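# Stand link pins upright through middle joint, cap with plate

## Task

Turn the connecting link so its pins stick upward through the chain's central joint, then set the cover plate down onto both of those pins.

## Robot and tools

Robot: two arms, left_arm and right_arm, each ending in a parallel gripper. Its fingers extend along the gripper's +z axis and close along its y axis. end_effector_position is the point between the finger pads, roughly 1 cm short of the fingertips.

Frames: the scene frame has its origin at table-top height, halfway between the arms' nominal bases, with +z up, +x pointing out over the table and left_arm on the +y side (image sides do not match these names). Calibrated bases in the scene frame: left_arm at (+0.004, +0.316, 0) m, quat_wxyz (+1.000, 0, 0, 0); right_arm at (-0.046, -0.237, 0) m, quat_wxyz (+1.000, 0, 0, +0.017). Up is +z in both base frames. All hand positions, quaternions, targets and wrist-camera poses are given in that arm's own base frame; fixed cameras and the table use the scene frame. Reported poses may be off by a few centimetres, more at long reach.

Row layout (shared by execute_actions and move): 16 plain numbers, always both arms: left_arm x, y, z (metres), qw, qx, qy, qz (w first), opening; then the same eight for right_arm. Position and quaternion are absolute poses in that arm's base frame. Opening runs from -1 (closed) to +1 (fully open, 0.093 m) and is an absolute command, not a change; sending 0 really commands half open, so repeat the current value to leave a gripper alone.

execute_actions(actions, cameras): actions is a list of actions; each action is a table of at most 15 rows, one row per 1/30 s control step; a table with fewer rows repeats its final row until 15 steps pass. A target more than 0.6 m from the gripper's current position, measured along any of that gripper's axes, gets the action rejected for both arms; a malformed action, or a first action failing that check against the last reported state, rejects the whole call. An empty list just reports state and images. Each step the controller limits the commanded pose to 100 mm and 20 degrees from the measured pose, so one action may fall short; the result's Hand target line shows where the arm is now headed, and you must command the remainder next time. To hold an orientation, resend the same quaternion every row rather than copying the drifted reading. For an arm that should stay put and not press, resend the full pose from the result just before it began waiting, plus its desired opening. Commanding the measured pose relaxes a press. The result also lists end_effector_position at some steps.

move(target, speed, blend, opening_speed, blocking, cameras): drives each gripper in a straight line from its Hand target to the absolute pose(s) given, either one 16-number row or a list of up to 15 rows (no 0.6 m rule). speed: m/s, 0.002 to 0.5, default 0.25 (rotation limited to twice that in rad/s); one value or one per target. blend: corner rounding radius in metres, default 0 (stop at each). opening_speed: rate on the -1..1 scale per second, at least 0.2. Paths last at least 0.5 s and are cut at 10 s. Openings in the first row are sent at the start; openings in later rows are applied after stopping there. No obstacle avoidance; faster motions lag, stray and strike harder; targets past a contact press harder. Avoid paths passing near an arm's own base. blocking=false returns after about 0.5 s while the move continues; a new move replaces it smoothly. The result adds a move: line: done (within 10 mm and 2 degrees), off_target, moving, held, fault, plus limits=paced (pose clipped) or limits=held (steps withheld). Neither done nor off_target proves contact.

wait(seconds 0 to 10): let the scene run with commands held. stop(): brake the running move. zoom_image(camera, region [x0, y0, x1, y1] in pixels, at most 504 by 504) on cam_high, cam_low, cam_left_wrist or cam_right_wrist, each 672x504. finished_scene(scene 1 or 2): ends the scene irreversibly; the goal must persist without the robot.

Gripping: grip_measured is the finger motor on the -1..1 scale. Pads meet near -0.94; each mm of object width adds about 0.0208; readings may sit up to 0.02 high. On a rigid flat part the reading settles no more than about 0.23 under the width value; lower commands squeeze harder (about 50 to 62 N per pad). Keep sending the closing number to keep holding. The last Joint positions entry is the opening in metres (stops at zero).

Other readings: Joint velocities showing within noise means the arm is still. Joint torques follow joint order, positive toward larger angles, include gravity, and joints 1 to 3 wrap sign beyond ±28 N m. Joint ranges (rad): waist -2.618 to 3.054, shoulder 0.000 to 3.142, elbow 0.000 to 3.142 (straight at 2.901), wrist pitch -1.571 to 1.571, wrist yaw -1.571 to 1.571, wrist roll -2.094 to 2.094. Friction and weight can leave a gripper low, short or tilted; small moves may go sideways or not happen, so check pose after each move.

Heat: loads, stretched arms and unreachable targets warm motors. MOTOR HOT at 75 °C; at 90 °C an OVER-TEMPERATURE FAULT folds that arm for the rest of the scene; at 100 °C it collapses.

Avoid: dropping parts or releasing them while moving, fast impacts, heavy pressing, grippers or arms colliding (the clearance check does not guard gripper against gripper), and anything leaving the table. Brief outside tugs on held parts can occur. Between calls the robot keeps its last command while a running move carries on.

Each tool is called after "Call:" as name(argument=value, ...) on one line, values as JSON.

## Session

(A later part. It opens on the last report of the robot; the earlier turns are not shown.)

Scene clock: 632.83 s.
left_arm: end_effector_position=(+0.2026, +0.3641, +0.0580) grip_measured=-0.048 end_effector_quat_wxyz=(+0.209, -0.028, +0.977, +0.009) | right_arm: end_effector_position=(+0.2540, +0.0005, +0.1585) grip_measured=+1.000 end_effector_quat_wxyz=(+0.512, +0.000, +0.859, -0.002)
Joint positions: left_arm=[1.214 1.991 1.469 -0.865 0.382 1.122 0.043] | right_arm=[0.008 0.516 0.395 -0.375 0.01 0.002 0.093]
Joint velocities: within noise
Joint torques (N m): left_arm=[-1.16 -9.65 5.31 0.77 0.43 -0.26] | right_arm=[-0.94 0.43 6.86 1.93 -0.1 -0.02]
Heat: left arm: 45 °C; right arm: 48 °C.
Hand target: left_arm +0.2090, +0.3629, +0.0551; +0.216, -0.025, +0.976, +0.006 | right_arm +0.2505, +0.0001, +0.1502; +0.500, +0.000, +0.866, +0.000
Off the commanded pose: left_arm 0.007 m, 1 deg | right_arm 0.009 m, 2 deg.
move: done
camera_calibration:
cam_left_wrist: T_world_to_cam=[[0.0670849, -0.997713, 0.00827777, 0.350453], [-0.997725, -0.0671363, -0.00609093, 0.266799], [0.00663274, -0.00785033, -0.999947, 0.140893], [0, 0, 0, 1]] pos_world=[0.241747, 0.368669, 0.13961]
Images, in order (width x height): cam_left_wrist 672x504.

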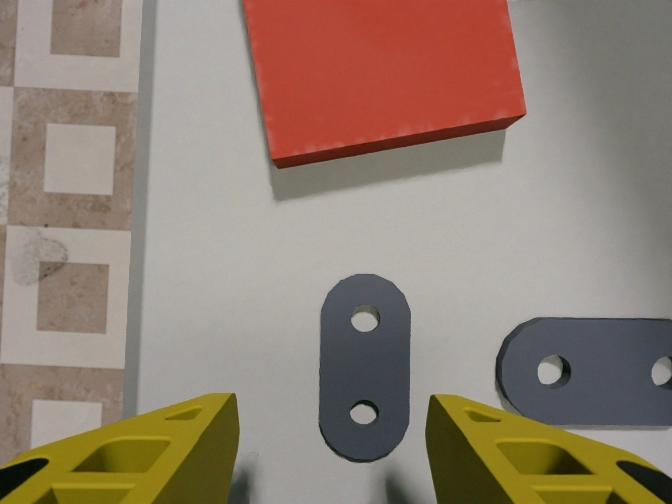

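Call:
move(target=[[0.212,0.351,0.045,0.21637,-0.02556,0.97597,0.00567,-0.05,0.2503,0.0001,0.1501,0.5,0,0.866,0,1],[0.211,0.352,0.020,0.21637,-0.02556,0.97597,0.00567,-0.05,0.2503,0.0001,0.1501,0.5,0,0.866,0,1]], speed=0.1, cameras=["cam_left_wrist"])

Scene clock: 644.33 s.
left_arm: end_effector_position=(+0.2085, +0.3531, +0.0256) grip_measured=-0.048 end_effector_quat_wxyz=(+0.212, -0.022, +0.977, +0.011) | right_arm: end_effector_position=(+0.2540, +0.0005, +0.1585) grip_measured=+1.000 end_effector_quat_wxyz=(+0.512, +0.000, +0.859, -0.002)
Joint positions: left_arm=[1.191 1.999 1.341 -0.716 0.382 1.108 0.043] | right_arm=[0.008 0.516 0.395 -0.375 0.01 0.002 0.093]
Joint velocities: within noise
Joint torques (N m): left_arm=[-0.39 -9.06 4.88 0.85 0.4 -0.28] | right_arm=[-0.68 0.51 7.04 1.88 -0.08 -0.04]
Heat: left arm: 42 °C; right arm: 47 °C.
Hand target: left_arm +0.2110, +0.3519, +0.0201; +0.216, -0.025, +0.976, +0.006 | right_arm +0.2505, +0.0001, +0.1502; +0.500, +0.000, +0.866, +0.000
Off the commanded pose: left_arm 0.006 m, 1 deg | right_arm 0.009 m, 2 deg.
move: done
camera_calibration:
cam_left_wrist: T_world_to_cam=[[0.0570181, -0.998372, 0.0017655, 0.341816], [-0.998301, -0.0570351, -0.011884, 0.268483], [0.0119654, -0.0010849, -0.999928, 0.10484], [0, 0, 0, 1]] pos_world=[0.247283, 0.356686, 0.10742]
Images, in order (width x height): cam_left_wrist 672x504.

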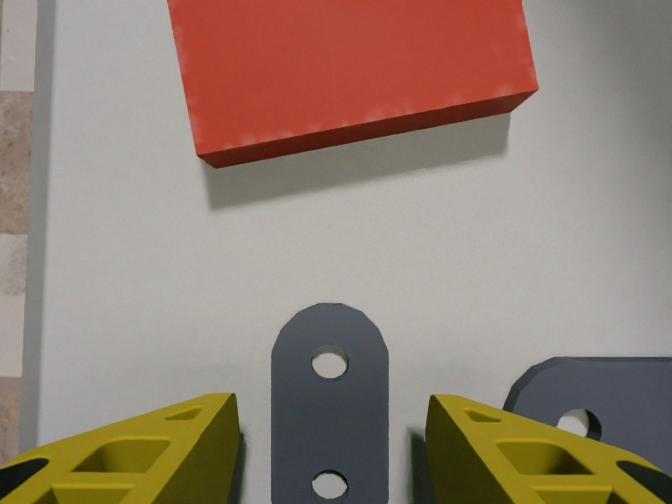

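Call:
move(target=[[0.207,0.352,0.006,0.21637,-0.02556,0.97597,0.00567,-0.05,0.2503,0.0001,0.1501,0.5,0,0.866,0,1]], speed=0.05, cameras=["cam_left_wrist"])

Scene clock: 655.10 s.
left_arm: end_effector_position=(+0.2076, +0.3503, +0.0119) grip_measured=-0.048 end_effector_quat_wxyz=(+0.211, -0.023, +0.977, +0.007) | right_arm: end_effector_position=(+0.2540, +0.0005, +0.1585) grip_measured=+1.000 end_effector_quat_wxyz=(+0.512, +0.000, +0.859, -0.002)
Joint positions: left_arm=[1.191 2.017 1.309 -0.675 0.383 1.107 0.043] | right_arm=[0.008 0.516 0.395 -0.375 0.01 0.002 0.093]
Joint velocities: within noise
Joint torques (N m): left_arm=[0.62 -8.95 4.7 0.92 0.41 -0.17] | right_arm=[-0.53 0.73 6.95 1.89 -0.05 -0.03]
Heat: left arm: 41 °C; right arm: 47 °C.
Hand target: left_arm +0.2070, +0.3519, +0.0061; +0.216, -0.026, +0.976, +0.006 | right_arm +0.2505, +0.0001, +0.1502; +0.500, +0.000, +0.866, +0.000
Off the commanded pose: left_arm 0.006 m, 1 deg | right_arm 0.009 m, 2 deg.
move: done
camera_calibration:
cam_left_wrist: T_world_to_cam=[[0.0571591, -0.998311, 0.0103474, 0.33892], [-0.998317, -0.0572547, -0.00918841, 0.267273], [0.00976533, -0.00980481, -0.999904, 0.0946939], [0, 0, 0, 1]] pos_world=[0.246526, 0.354579, 0.0936337]
Images, in order (width x height): cam_left_wrist 672x504.

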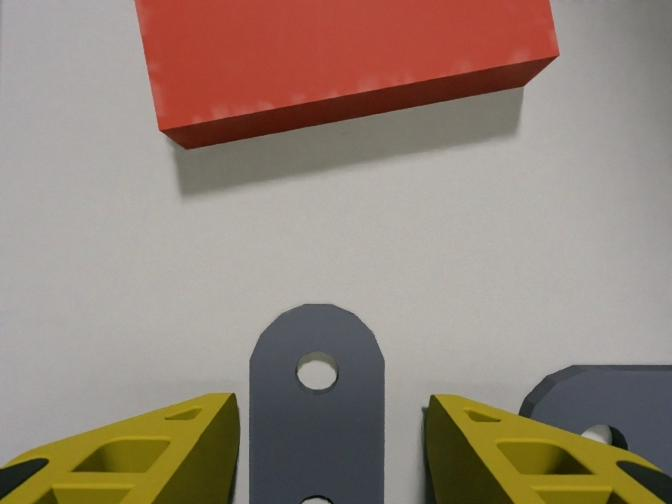

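Call:
move(target=[[0.207,0.354,0.007,0.21637,-0.02556,0.97597,0.00567,-0.6,0.2503,0.0001,0.1501,0.5,0,0.866,0,1]], speed=0.05, opening_speed=0.7, cameras=["cam_left_wrist"])

Scene clock: 663.63 s.
left_arm: end_effector_position=(+0.2077, +0.3504, +0.0118) grip_measured=-0.461 end_effector_quat_wxyz=(+0.211, -0.023, +0.977, +0.007) | right_arm: end_effector_position=(+0.2540, +0.0005, +0.1585) grip_measured=+1.000 end_effector_quat_wxyz=(+0.512, +0.000, +0.859, -0.002)
Joint positions: left_arm=[1.191 2.017 1.309 -0.674 0.383 1.107 0.023] | right_arm=[0.008 0.516 0.395 -0.375 0.01 0.002 0.093]
Joint velocities: within noise
Joint torques (N m): left_arm=[0.83 -8.5 5.61 0.82 0.41 -0.14] | right_arm=[-0.72 0.57 7.13 1.93 -0.1 -0.06]
Heat: left arm: 41 °C; right arm: 47 °C.
Hand target: left_arm +0.2070, +0.3539, +0.0071; +0.216, -0.026, +0.976, +0.006 | right_arm +0.2505, +0.0001, +0.1502; +0.500, +0.000, +0.866, +0.000
Off the commanded pose: left_arm 0.006 m, 1 deg | right_arm 0.009 m, 2 deg.
move: done
camera_calibration:
cam_left_wrist: T_world_to_cam=[[0.0570812, -0.998321, 0.00981486, 0.339116], [-0.998315, -0.0571778, -0.00985088, 0.267398], [0.0103955, -0.00923602, -0.999903, 0.0942912], [0, 0, 0, 1]] pos_world=[0.24661, 0.354707, 0.0935878]
Images, in order (width x height): cam_left_wrist 672x504.

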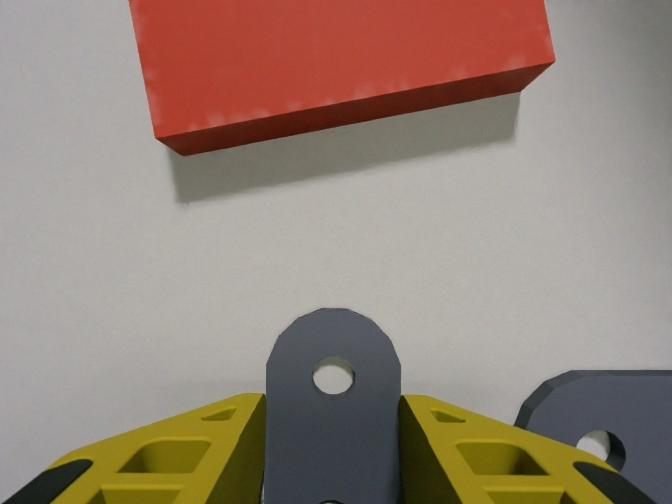

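Call:
move(target=[[0.207,0.352,0.04,0.21637,-0.02556,0.97597,0.00567,-0.7,0.2503,0.0001,0.1501,0.5,0,0.866,0,1],[0.2,0.335,0.15,0.21637,-0.02556,0.97597,0.00567,-0.7,0.2503,0.0001,0.1501,0.5,0,0.866,0,1]], speed=[0.08,0.2], cameras=["cam_left_wrist","cam_low"])

Scene clock: 670.70 s.
left_arm: end_effector_position=(+0.1994, +0.3295, +0.1288) grip_measured=-0.461 end_effector_quat_wxyz=(+0.200, -0.028, +0.979, -0.018) | right_arm: end_effector_position=(+0.2540, +0.0005, +0.1585) grip_measured=+1.000 end_effector_quat_wxyz=(+0.512, +0.000, +0.859, -0.002)
Joint positions: left_arm=[1.191 1.867 1.591 -1.161 0.383 1.107 0.023] | right_arm=[0.008 0.516 0.395 -0.375 0.01 0.002 0.093]
Joint velocities: within noise
Joint torques (N m): left_arm=[0.69 -12.81 8.17 0.45 0.4 -0.15] | right_arm=[-0.92 0.34 6.93 1.88 -0.09 -0.05]
Heat: left arm: 41 °C; right arm: 47 °C.
Hand target: left_arm +0.1999, +0.3345, +0.1497; +0.216, -0.025, +0.976, +0.006 | right_arm +0.2505, +0.0001, +0.1502; +0.500, +0.000, +0.866, +0.000
Off the commanded pose: left_arm 0.022 m, 3 deg | right_arm 0.009 m, 2 deg.
move: off_target (left_arm)
camera_calibration:
cam_left_wrist: T_world_to_cam=[[0.0577964, -0.996531, 0.0598855, 0.310409], [-0.998277, -0.0570822, 0.0135708, 0.255971], [-0.0101054, -0.0605667, -0.998113, 0.231926], [0, 0, 0, 1]] pos_world=[0.239933, 0.33799, 0.209426]
Images, in order (width x height): cam_low 672x504, cam_left_wrist 672x504.

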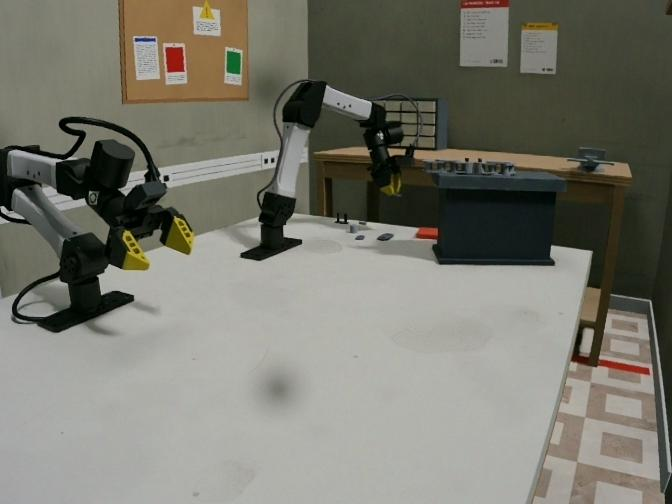

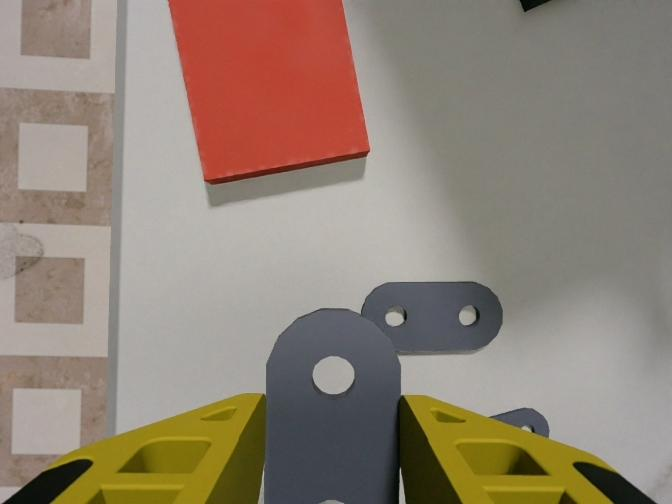

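Call:
move(target=[[0.22,0.28,0.31,0.2139,-0.1210,0.9690,0.0268,-0.7,0.2503,0.0001,0.1501,0.5,0,0.866,0,1],[0.38,0.135,0.34,0.2111,-0.21547,0.95222,0.04777,-0.7,0.2503,0.0001,0.1501,0.5,0,0.866,0,1]], speed=0.2, blend=0.04, cameras=["cam_left_wrist","cam_low","cam_high"])

Scene clock: 694.60 s.
left_arm: end_effector_position=(+0.3766, +0.1316, +0.3331) grip_measured=-0.461 end_effector_quat_wxyz=(+0.257, -0.205, +0.943, +0.047) | right_arm: end_effector_position=(+0.2540, +0.0005, +0.1585) grip_measured=+1.000 end_effector_quat_wxyz=(+0.512, +0.000, +0.859, -0.002)
Joint positions: left_arm=[0.321 1.864 2.397 -1.576 -0.037 -0.098 0.023] | right_arm=[0.008 0.516 0.395 -0.375 0.01 0.002 0.093]
Joint velocities: within noise
Joint torques (N m): left_arm=[-0.32 -7.39 7.17 1.37 -0.16 -0.28] | right_arm=[-0.9 0.54 7.01 1.97 -0.1 -0.04]
Heat: left arm: 45 °C; right arm: 47 °C.
Hand target: left_arm +0.3796, +0.1348, +0.3395; +0.269, -0.211, +0.938, +0.054 | right_arm +0.2505, +0.0001, +0.1502; +0.500, +0.000, +0.866, +0.000
Off the commanded pose: left_arm 0.008 m, 6 deg | right_arm 0.009 m, 2 deg.
joint read past its limit (left arm) — joint 4 (wrist pitch), lower limit.
joint sent to its limit (left arm) — joint 4 (wrist pitch), lower limit. The joint targets are off in orientation, not in position.
move: off_target (left_arm)
camera_calibration:
cam_left_wrist: T_world_to_cam=[[0.418335, -0.907696, 0.0329091, -0.0478305], [-0.90079, -0.419254, -0.113151, 0.471955], [0.116504, 0.017691, -0.993033, 0.366004], [0, 0, 0, 1]] pos_world=[0.4025, 0.147979, 0.418431]
Images, in order (width x height): cam_high 672x504, cam_low 672x504, cam_left_wrist 672x504.

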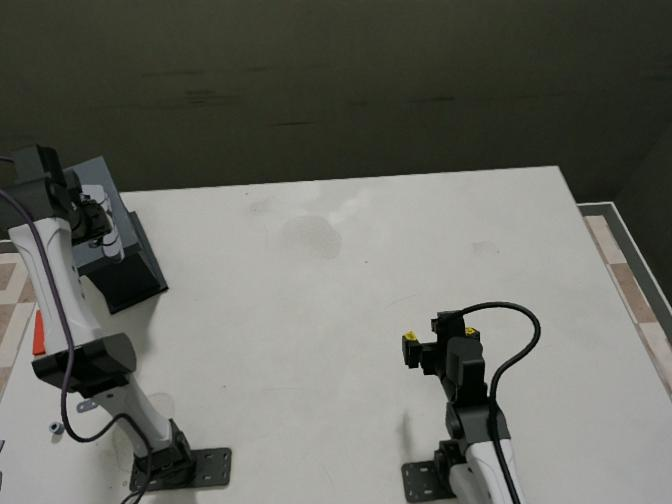

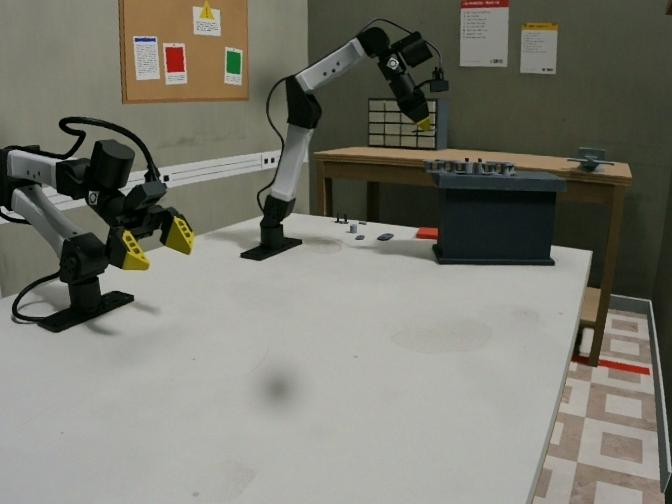

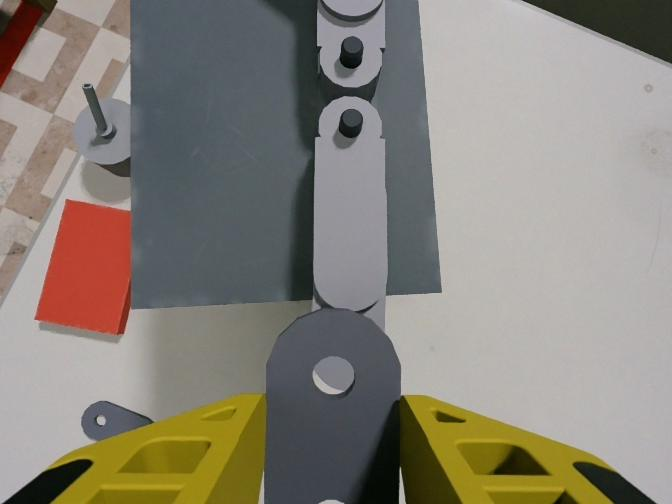

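Call:
zoom_image(camera="cam_left_wrist", region=[290, 0, 410, 160])

Scaled by 3.150 from the camera's 672x504 image, which has a finer 960x720 frame.

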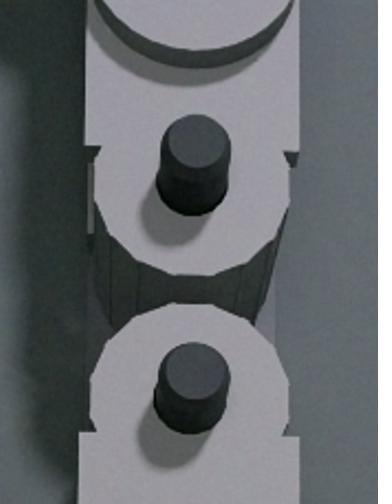

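Call:
move(target=[[0.487,0.174,0.318,0.21151,-0.20715,0.95407,0.04592,-0.7,0.2503,0.0001,0.1501,0.5,0,0.866,0,1]], speed=0.12, cameras=["cam_left_wrist","cam_low"])

Scene clock: 726.53 s.
left_arm: end_effector_position=(+0.4807, +0.1663, +0.3078) grip_measured=-0.461 end_effector_quat_wxyz=(+0.316, -0.199, +0.926, +0.054) | right_arm: end_effector_position=(+0.2540, +0.0005, +0.1585) grip_measured=+1.000 end_effector_quat_wxyz=(+0.512, +0.000, +0.859, -0.002)
Joint positions: left_arm=[0.321 2.262 2.836 -1.492 -0.037 -0.09 0.023] | right_arm=[0.008 0.516 0.395 -0.375 0.01 0.002 0.093]
Joint velocities: within noise
Joint torques (N m): left_arm=[0.76 -10.71 7.27 1.79 -0.06 -0.04] | right_arm=[-0.77 0.58 7.12 1.94 -0.07 0]
Heat: left arm: 43 °C; right arm: 47 °C.
Hand target: left_arm +0.4858, +0.1736, +0.3175; +0.339, -0.198, +0.918, +0.062 | right_arm +0.2505, +0.0001, +0.1502; +0.500, +0.000, +0.866, +0.000
Off the commanded pose: left_arm 0.014 m, 13 deg | right_arm 0.009 m, 2 deg.
elbow stopped short (left arm): the move would have taken joint 3 (elbow) straighter than the controller allows.
move: off_target (left_arm)
camera_calibration:
cam_left_wrist: T_world_to_cam=[[0.408092, -0.912032, 0.0407168, -0.0557943], [-0.883264, -0.405713, -0.235037, 0.60423], [0.230881, 0.0599533, -0.971133, 0.259314], [0, 0, 0, 1]] pos_world=[0.496593, 0.178711, 0.396117]
Images, in order (width x height): cam_low 672x504, cam_left_wrist 672x504.

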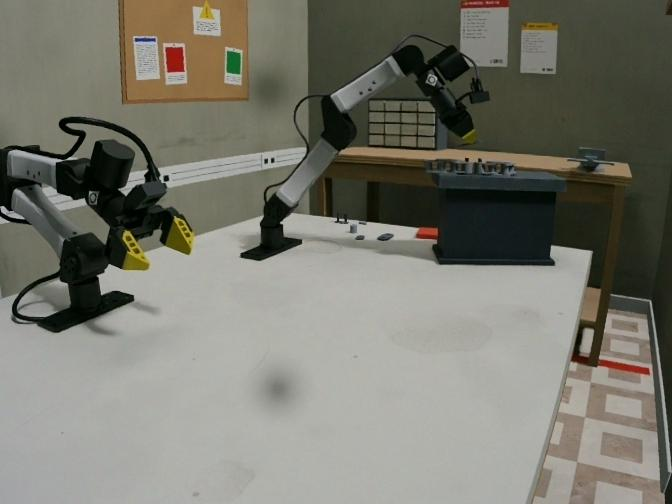

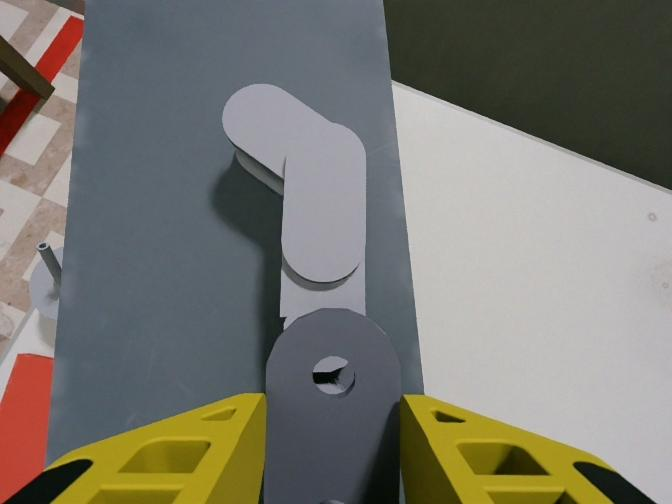

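Call:
move(target=[[0.38,0.13,0.335,0.21151,-0.20715,0.95407,0.04592,-0.7,0.2503,0.0001,0.1501,0.5,0,0.866,0,1],[0.31,0.08,0.30,0.21151,-0.20715,0.95407,0.04592,-0.7,0.2503,0.0001,0.1501,0.5,0,0.866,0,1],[0.32,0.08,0.06,0.21151,-0.20715,0.95407,0.04592,-0.7,0.2503,0.0001,0.1501,0.5,0,0.866,0,1]], speed=0.2, blend=0.03, cameras=["cam_left_wrist","cam_low","cam_high"])

Scene clock: 849.07 s.
left_arm: end_effector_position=(+0.3168, +0.0790, +0.0625) grip_measured=-0.461 end_effector_quat_wxyz=(+0.207, -0.205, +0.956, +0.039) | right_arm: end_effector_position=(+0.2540, +0.0005, +0.1585) grip_measured=+1.000 end_effector_quat_wxyz=(+0.512, +0.000, +0.859, -0.002)
Joint positions: left_arm=[0.203 1.47 0.854 -0.537 -0.08 -0.203 0.023] | right_arm=[0.008 0.516 0.395 -0.375 0.01 0.002 0.093]
Joint velocities: within noise
Joint torques (N m): left_arm=[-0.95 -4.81 5.52 1.34 -0.23 -0.27] | right_arm=[-0.88 0.55 7.2 1.91 -0.08 -0.04]
Heat: left arm: 44 °C; right arm: 47 °C.
Hand target: left_arm +0.3199, +0.0799, +0.0601; +0.212, -0.207, +0.954, +0.046 | right_arm +0.2505, +0.0001, +0.1502; +0.500, +0.000, +0.866, +0.000
Off the commanded pose: left_arm 0.004 m, 1 deg | right_arm 0.009 m, 2 deg.
move: done
camera_calibration:
cam_left_wrist: T_world_to_cam=[[0.416913, -0.908626, 0.0241366, -0.0605432], [-0.908755, -0.417223, -0.0094233, 0.361343], [0.0186326, -0.0180056, -0.999664, 0.139352], [0, 0, 0, 1]] pos_world=[0.351017, 0.0982588, 0.144171]
Images, in order (width x height): cam_high 672x504, cam_low 672x504, cam_left_wrist 672x504.

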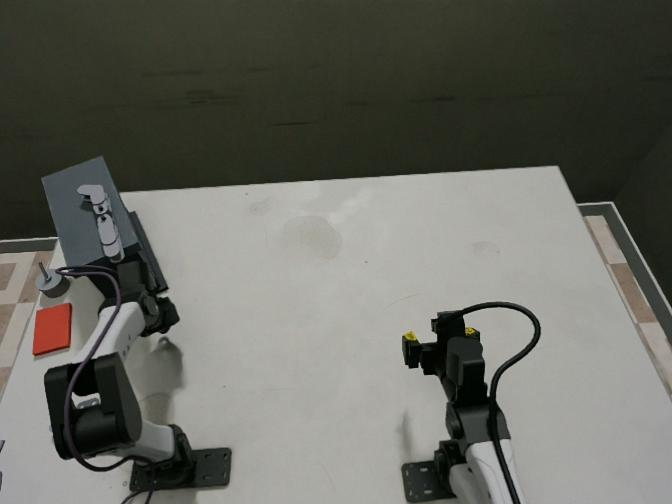

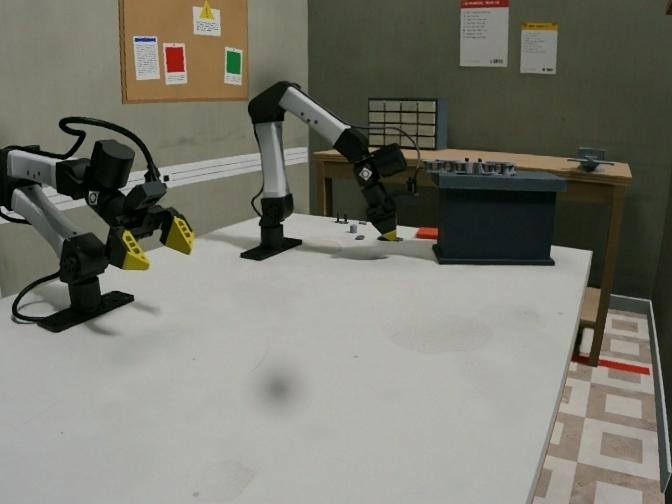

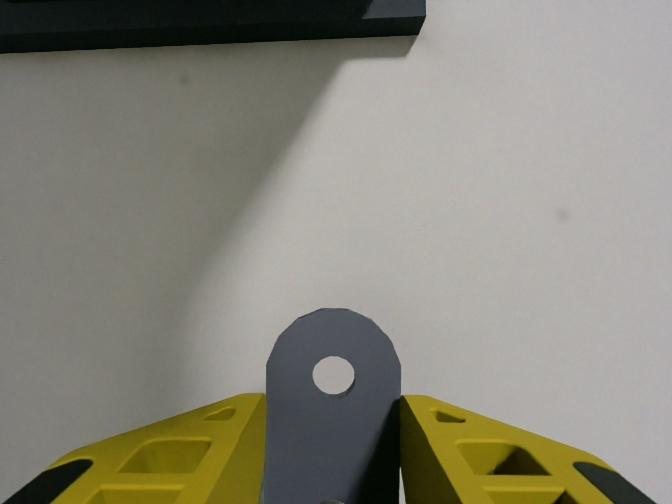

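Call:
move(target=[[0.32,0.08,0.009,0.21151,-0.20715,0.95407,0.04592,-0.7,0.2503,0.0001,0.1501,0.5,0,0.866,0,1]], speed=0.08, cameras=["cam_left_wrist","cam_low"])

Scene clock: 854.07 s.
left_arm: end_effector_position=(+0.3183, +0.0795, +0.0118) grip_measured=-0.461 end_effector_quat_wxyz=(+0.208, -0.205, +0.956, +0.040) | right_arm: end_effector_position=(+0.2540, +0.0005, +0.1585) grip_measured=+1.000 end_effector_quat_wxyz=(+0.512, +0.000, +0.859, -0.002)
Joint positions: left_arm=[0.203 1.582 0.73 -0.3 -0.081 -0.203 0.023] | right_arm=[0.008 0.516 0.395 -0.375 0.01 0.002 0.093]
Joint velocities: within noise
Joint torques (N m): left_arm=[-0.95 -5.35 4.85 1.36 -0.21 -0.27] | right_arm=[-0.87 0.59 7.08 1.88 -0.08 -0.03]
Heat: left arm: 43 °C; right arm: 47 °C.
Hand target: left_arm +0.3200, +0.0799, +0.0091; +0.211, -0.207, +0.954, +0.046 | right_arm +0.2505, +0.0001, +0.1502; +0.500, +0.000, +0.866, +0.000
Off the commanded pose: left_arm 0.003 m, 1 deg | right_arm 0.009 m, 2 deg.
move: done
camera_calibration:
cam_left_wrist: T_world_to_cam=[[0.417314, -0.908462, 0.0233758, -0.0596096], [-0.908552, -0.417633, -0.010774, 0.36239], [0.0195503, -0.016742, -0.999669, 0.0882446], [0, 0, 0, 1]] pos_world=[0.352401, 0.0986704, 0.0935131]
Images, in order (width x height): cam_low 672x504, cam_left_wrist 672x504.

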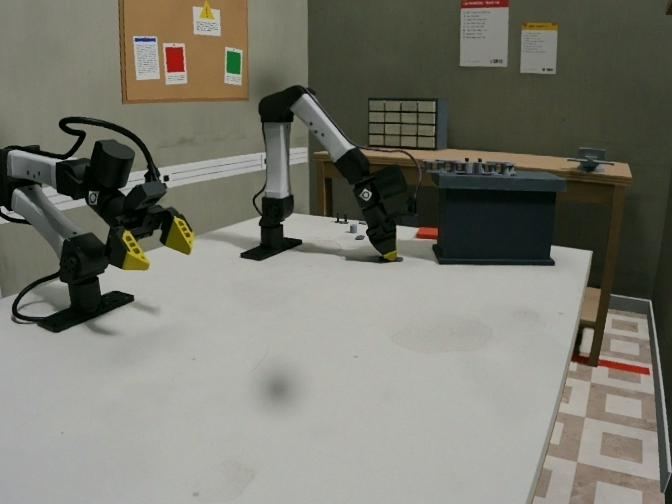

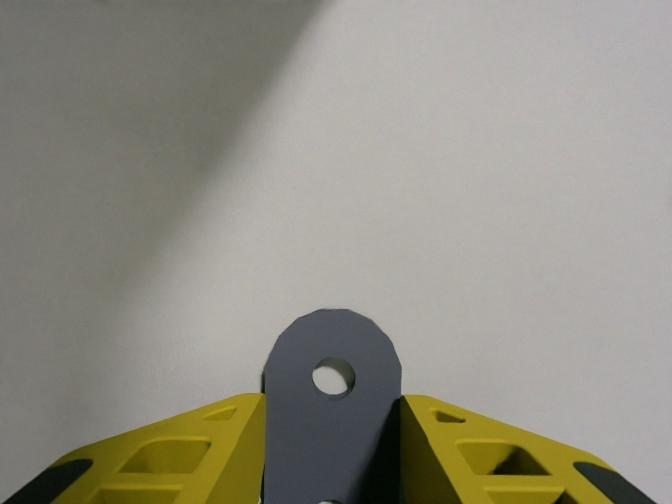

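Call:
move(target=[[0.32,0.08,0.009,0.21151,-0.20715,0.95407,0.04592,-0.1,0.2503,0.0001,0.1501,0.5,0,0.866,0,1],[0.32,0.08,0.035,0.34224,-0.19874,0.91533,0.07431,-0.1,0.2503,0.0001,0.1501,0.5,0,0.866,0,1]], speed=0.12, opening_speed=1, cameras=["cam_left_wrist","cam_low"])

Scene clock: 865.60 s.
left_arm: end_effector_position=(+0.3168, +0.0793, +0.0265) grip_measured=-0.102 end_effector_quat_wxyz=(+0.323, -0.197, +0.923, +0.069) | right_arm: end_effector_position=(+0.2540, +0.0005, +0.1585) grip_measured=+1.000 end_effector_quat_wxyz=(+0.512, +0.000, +0.859, -0.002)
Joint positions: left_arm=[0.163 1.427 0.509 0.005 -0.161 -0.203 0.04] | right_arm=[0.008 0.516 0.395 -0.375 0.01 0.002 0.093]
Joint velocities: within noise
Joint torques (N m): left_arm=[-0.98 -7.58 4.82 1.74 -0.27 -0.24] | right_arm=[-0.73 0.44 6.94 1.97 -0.12 -0.08]
Heat: left arm: 42 °C; right arm: 47 °C.
Hand target: left_arm +0.3200, +0.0800, +0.0350; +0.342, -0.199, +0.915, +0.074 | right_arm +0.2505, +0.0001, +0.1502; +0.500, +0.000, +0.866, +0.000
Off the commanded pose: left_arm 0.009 m, 2 deg | right_arm 0.009 m, 2 deg.
move: done
camera_calibration:
cam_left_wrist: T_world_to_cam=[[0.41406, -0.910116, 0.0155918, -0.0581644], [-0.878233, -0.403941, -0.256006, 0.356898], [0.239294, 0.0923088, -0.966549, 0.0238456], [0, 0, 0, 1]] pos_world=[0.331817, 0.089028, 0.115323]
Images, in order (width x height): cam_low 672x504, cam_left_wrist 672x504.

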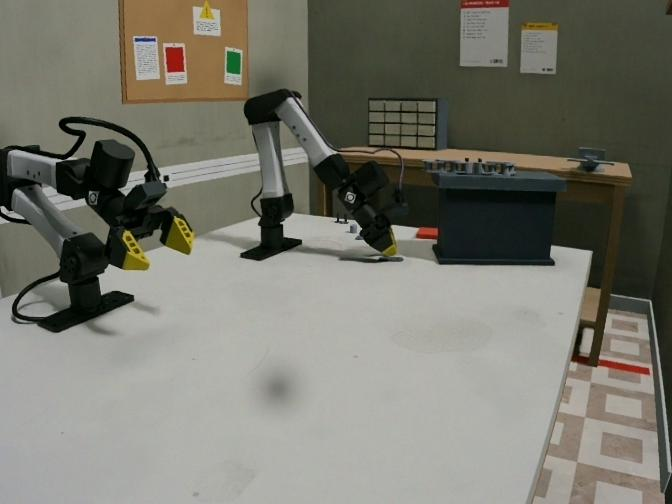

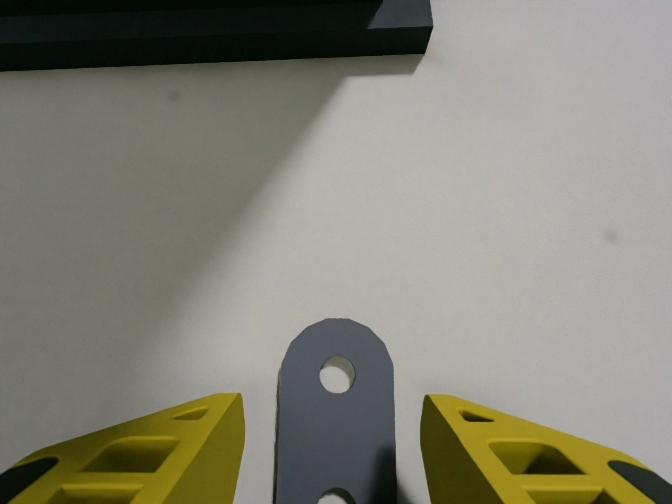

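Call:
move(target=[[0.321,0.08,0.015,0.34224,-0.19874,0.91533,0.07431,-0.1,0.2503,0.0001,0.1501,0.5,0,0.866,0,1]], speed=0.06, cameras=["cam_left_wrist","cam_low"])

Scene clock: 871.83 s.
left_arm: end_effector_position=(+0.3204, +0.0800, +0.0168) grip_measured=-0.102 end_effector_quat_wxyz=(+0.339, -0.198, +0.917, +0.069) | right_arm: end_effector_position=(+0.2540, +0.0005, +0.1585) grip_measured=+1.000 end_effector_quat_wxyz=(+0.512, +0.000, +0.859, -0.002)
Joint positions: left_arm=[0.163 1.471 0.468 0.124 -0.161 -0.203 0.04] | right_arm=[0.008 0.516 0.395 -0.375 0.01 0.002 0.093]
Joint velocities: within noise
Joint torques (N m): left_arm=[-1.05 -4.15 4.7 1.75 -0.24 -0.23] | right_arm=[-1.03 0.44 6.93 1.91 -0.09 -0.04]
Heat: left arm: 42 °C; right arm: 47 °C.
Hand target: left_arm +0.3210, +0.0800, +0.0151; +0.342, -0.199, +0.915, +0.074 | right_arm +0.2505, +0.0001, +0.1502; +0.500, +0.000, +0.866, +0.000
Off the commanded pose: left_arm 0.002 m, 1 deg | right_arm 0.009 m, 2 deg.
move: done
camera_calibration:
cam_left_wrist: T_world_to_cam=[[0.413844, -0.910037, 0.0237802, -0.0589211], [-0.869067, -0.40272, -0.287297, 0.355346], [0.271027, 0.0982293, -0.957546, 0.00273381], [0, 0, 0, 1]] pos_world=[0.332463, 0.0892161, 0.106109]
Images, in order (width x height): cam_low 672x504, cam_left_wrist 672x504.

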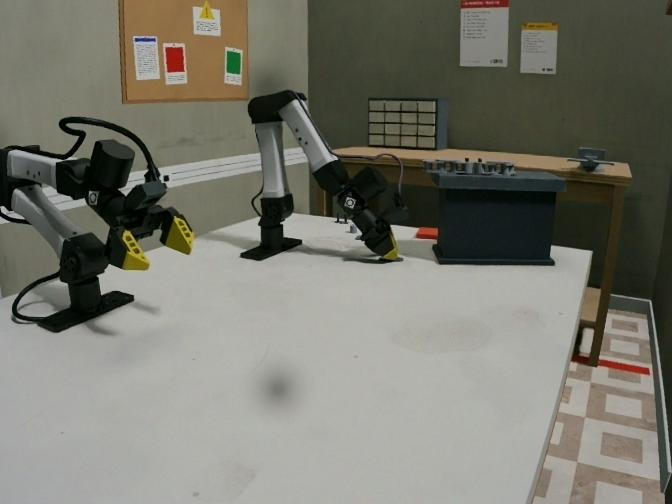

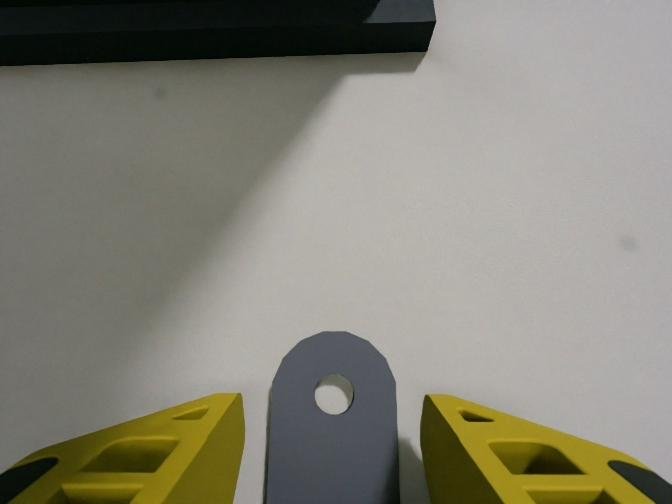

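Call:
move(target=[[0.3165,0.0785,0.010,0.34224,-0.19874,0.91533,0.07431,-0.1,0.2503,0.0001,0.1501,0.5,0,0.866,0,1]], speed=0.05, cameras=["cam_left_wrist"])

Scene clock: 879.53 s.
left_arm: end_effector_position=(+0.3165, +0.0784, +0.0124) grip_measured=-0.102 end_effector_quat_wxyz=(+0.340, -0.196, +0.917, +0.069) | right_arm: end_effector_position=(+0.2540, +0.0005, +0.1585) grip_measured=+1.000 end_effector_quat_wxyz=(+0.512, +0.000, +0.859, -0.002)
Joint positions: left_arm=[0.159 1.471 0.442 0.152 -0.164 -0.203 0.04] | right_arm=[0.008 0.516 0.395 -0.375 0.01 0.002 0.093]
Joint velocities: within noise
Joint torques (N m): left_arm=[-0.98 -3.88 4.56 1.78 -0.25 -0.27] | right_arm=[-0.99 0.59 6.8 1.92 -0.09 0.02]
Heat: left arm: 41 °C; right arm: 47 °C.
Hand target: left_arm +0.3165, +0.0785, +0.0101; +0.342, -0.199, +0.915, +0.074 | right_arm +0.2505, +0.0001, +0.1502; +0.500, +0.000, +0.866, +0.000
Off the commanded pose: left_arm 0.002 m, 1 deg | right_arm 0.009 m, 2 deg.
move: done
camera_calibration:
cam_left_wrist: T_world_to_cam=[[0.411316, -0.911213, 0.0225792, -0.0577746], [-0.869703, -0.399752, -0.289509, 0.350009], [0.27283, 0.0994424, -0.956909, -0.00085376], [0, 0, 0, 1]] pos_world=[0.3284, 0.0873567, 0.101818]
Images, in order (width x height): cam_left_wrist 672x504.

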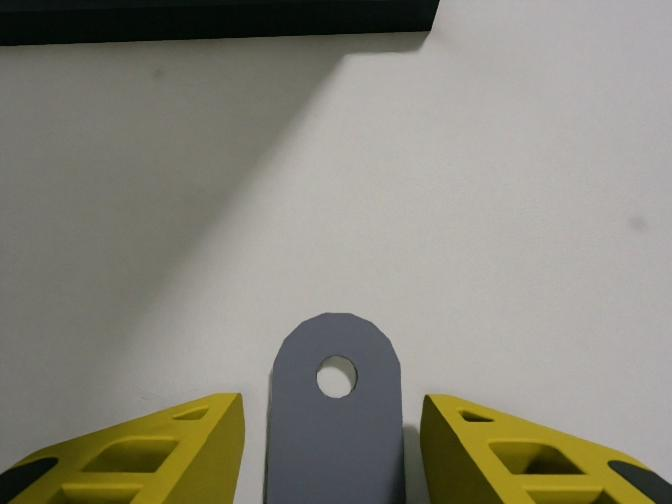

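Call:
move(target=[[0.3165,0.0785,0.008,0.34224,-0.19874,0.91533,0.07431,-0.7,0.2503,0.0001,0.1501,0.5,0,0.866,0,1]], speed=0.05, opening_speed=0.8, cameras=["cam_left_wrist"])

Call:
zoom_image(camera="cam_left_wrist", region=[230, 290, 440, 500])

Call:
move(target=[[0.3165,0.0785,0.035,0.34224,-0.19874,0.91533,0.07431,-0.7,0.2503,0.0001,0.1501,0.5,0,0.866,0,1]], speed=0.05, cameras=["cam_left_wrist","cam_low"])

Call:
zoom_image(camera="cam_left_wrist", region=[230, 290, 440, 500])

Call:
zoom_image(camera="cam_low", region=[340, 190, 440, 280])

Scene clock: 890.77 s.
left_arm: end_effector_position=(+0.3186, +0.0789, +0.0124) grip_measured=-0.474 end_effector_quat_wxyz=(+0.344, -0.196, +0.916, +0.070) | right_arm: end_effector_position=(+0.2540, +0.0005, +0.1585) grip_measured=+1.000 end_effector_quat_wxyz=(+0.512, +0.000, +0.859, -0.002)
Joint positions: left_arm=[0.159 1.48 0.442 0.169 -0.165 -0.203 0.022] | right_arm=[0.008 0.516 0.395 -0.375 0.01 0.002 0.093]
Joint velocities: within noise
Joint torques (N m): left_arm=[-0.99 -3.93 4.21 1.74 -0.24 -0.27] | right_arm=[-0.73 0.5 6.89 1.97 -0.12 0.01]
Heat: left arm: 41 °C; right arm: 47 °C.
Hand target: left_arm +0.3164, +0.0785, +0.0081; +0.342, -0.199, +0.915, +0.074 | right_arm +0.2505, +0.0001, +0.1502; +0.500, +0.000, +0.866, +0.000
Off the commanded pose: left_arm 0.005 m, 1 deg | right_arm 0.009 m, 2 deg.
move: done
camera_calibration:
cam_left_wrist: T_world_to_cam=[[0.411805, -0.91096, 0.0238362, -0.0583534], [-0.867129, -0.399765, -0.29711, 0.351324], [0.280184, 0.101682, -0.954546, -0.00410413], [0, 0, 0, 1]] pos_world=[0.329824, 0.0877069, 0.101855]
Images, in order (width x height): cam_left_wrist 672x504.

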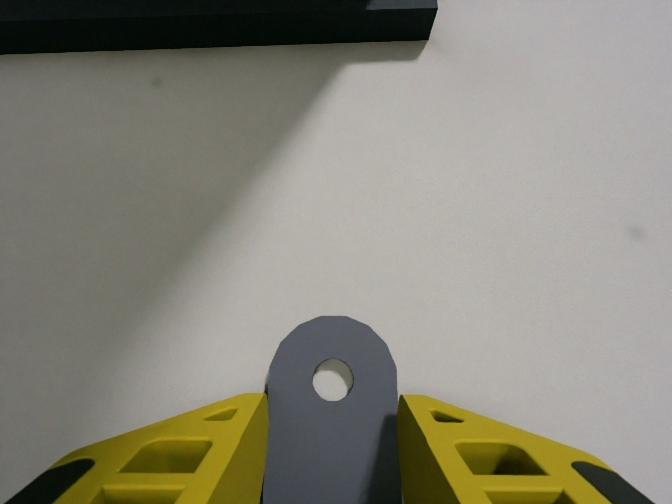

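Scaled by 2.400 from the camera's 672x504 image, which has a finer 960x720 frame.

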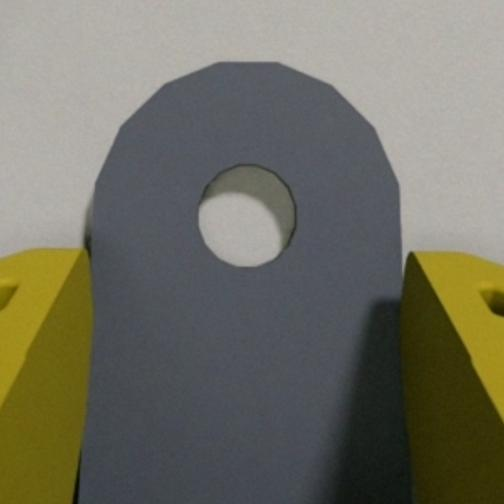

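Scene clock: 892.03 s.
left_arm: end_effector_position=(+0.3023, +0.0763, +0.0152) grip_measured=-0.474 end_effector_quat_wxyz=(+0.312, -0.196, +0.927, +0.071) | right_arm: end_effector_position=(+0.2540, +0.0005, +0.1585) grip_measured=+1.000 end_effector_quat_wxyz=(+0.512, +0.000, +0.859, -0.002)
Joint positions: left_arm=[0.159 1.411 0.455 0.018 -0.165 -0.203 0.022] | right_arm=[0.008 0.516 0.395 -0.375 0.01 0.002 0.093]
Joint velocities: within noise
Joint torques (N m): left_arm=[-0.99 -7.51 7.9 1.55 -0.24 -0.28] | right_arm=[-1.01 0.51 7.12 1.92 -0.1 -0.01]
Heat: left arm: 41 °C; right arm: 47 °C.
Hand target: left_arm +0.3161, +0.0784, +0.0350; +0.342, -0.199, +0.915, +0.074 | right_arm +0.2505, +0.0001, +0.1502; +0.500, +0.000, +0.866, +0.000
Off the commanded pose: left_arm 0.024 m, 4 deg | right_arm 0.009 m, 2 deg.
move: off_target (left_arm)
camera_calibration:
cam_left_wrist: T_world_to_cam=[[0.412802, -0.910801, 0.00604967, -0.0541322], [-0.884855, -0.4026, -0.234403, 0.341641], [0.21593, 0.091409, -0.972121, 0.0239288], [0, 0, 0, 1]] pos_world=[0.319481, 0.0860533, 0.103671]
Images, in order (width x height): cam_low 672x504, cam_left_wrist 672x504.

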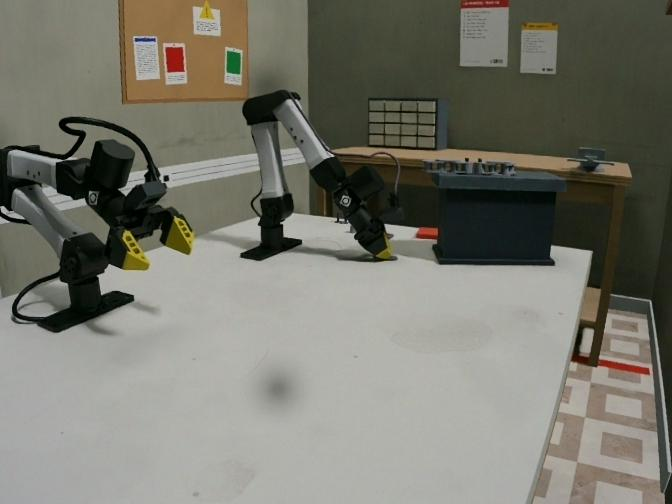

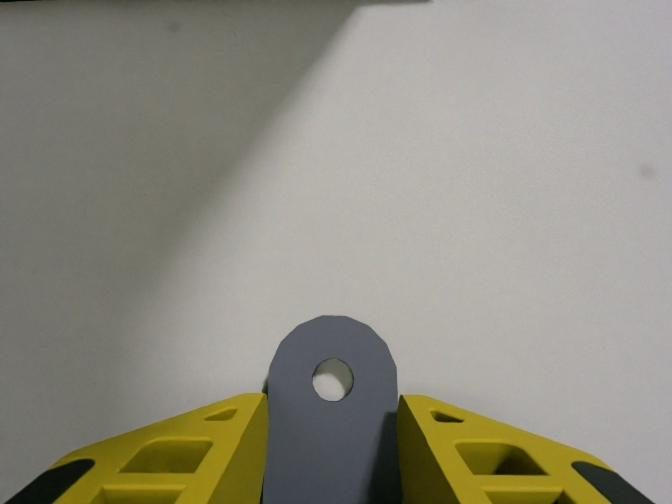

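Scaled by 2.400 from the camera's 672x504 image, which has a finer 960x720 frame.

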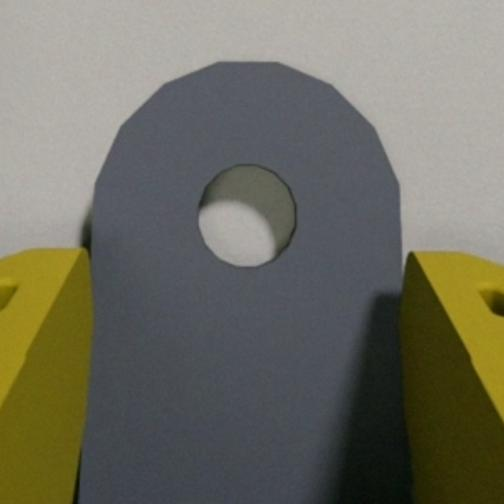

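Scaled by 5.040 from the camera's 672x504 image, which has a finer 960x720 frame.

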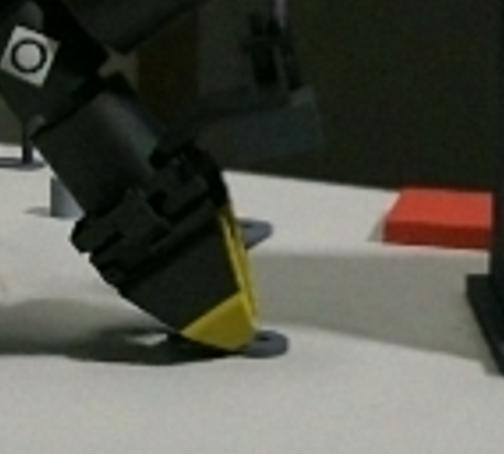

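Call:
move(target=[[0.32,0.08,0.08,0.34224,-0.19874,0.91533,0.07431,-0.7,0.2503,0.0001,0.1501,0.5,0,0.866,0,1]], speed=0.1, cameras=["cam_left_wrist","cam_low"])

Call:
zoom_image(camera="cam_left_wrist", region=[230, 290, 440, 500])

Call:
zoom_image(camera="cam_low", region=[340, 160, 440, 260])

Scene clock: 899.67 s.
left_arm: end_effector_position=(+0.3087, +0.0773, +0.0599) grip_measured=-0.474 end_effector_quat_wxyz=(+0.314, -0.196, +0.926, +0.071) | right_arm: end_effector_position=(+0.2540, +0.0005, +0.1585) grip_measured=+1.000 end_effector_quat_wxyz=(+0.512, +0.000, +0.859, -0.002)
Joint positions: left_arm=[0.159 1.302 0.588 -0.22 -0.165 -0.203 0.022] | right_arm=[0.008 0.516 0.395 -0.375 0.01 0.002 0.093]
Joint velocities: within noise
Joint torques (N m): left_arm=[-0.57 -6.93 8.57 1.5 -0.22 -0.24] | right_arm=[-0.95 0.43 6.94 1.88 -0.13 0.02]
Heat: left arm: 41 °C; right arm: 47 °C.
Hand target: left_arm +0.3195, +0.0799, +0.0799; +0.342, -0.199, +0.915, +0.074 | right_arm +0.2505, +0.0001, +0.1502; +0.500, +0.000, +0.866, +0.000
Off the commanded pose: left_arm 0.023 m, 4 deg | right_arm 0.009 m, 2 deg.
move: off_target (left_arm)
camera_calibration:
cam_left_wrist: T_world_to_cam=[[0.412782, -0.910804, 0.00685479, -0.0561569], [-0.884145, -0.402486, -0.237263, 0.358132], [0.218859, 0.0918772, -0.971421, 0.064866], [0, 0, 0, 1]] pos_world=[0.325625, 0.0870356, 0.148369]
Images, in order (width x height): cam_low 672x504, cam_left_wrist 672x504.

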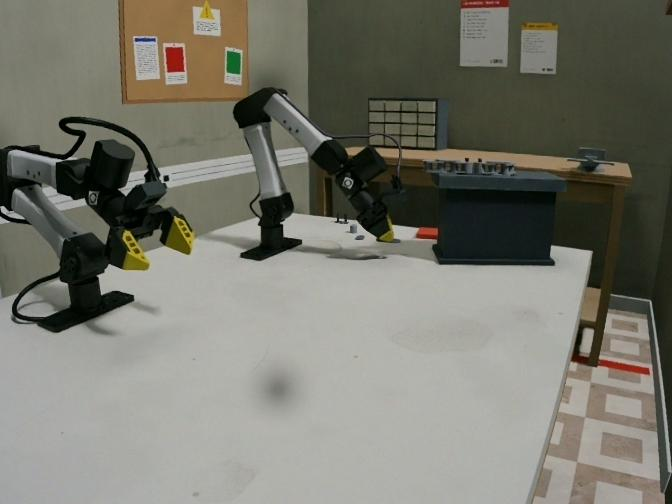

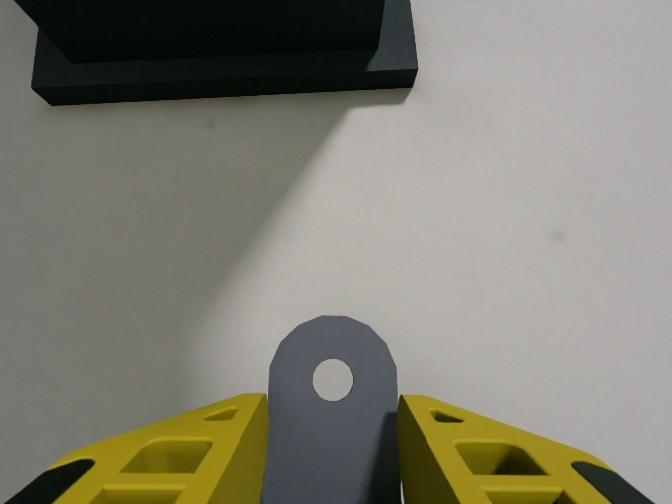

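Scaled by 2.400 from the camera's 672x504 image, which has a finer 960x720 frame.

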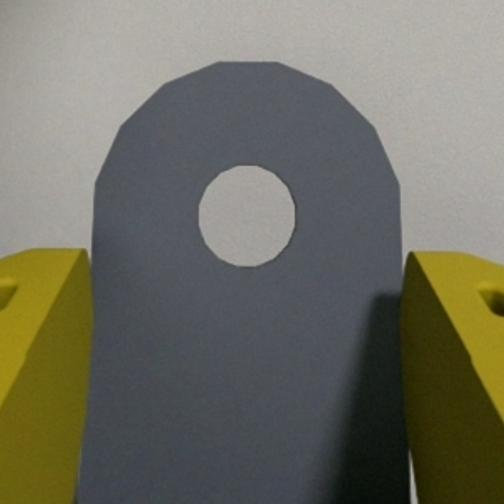

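Scaled by 5.040 from the camera's 672x504 image, which has a finer 960x720 frame.

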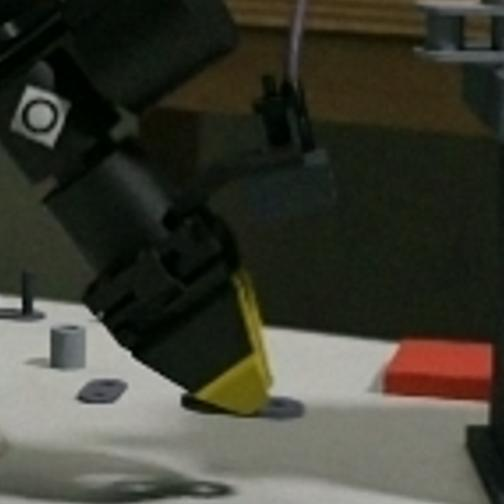

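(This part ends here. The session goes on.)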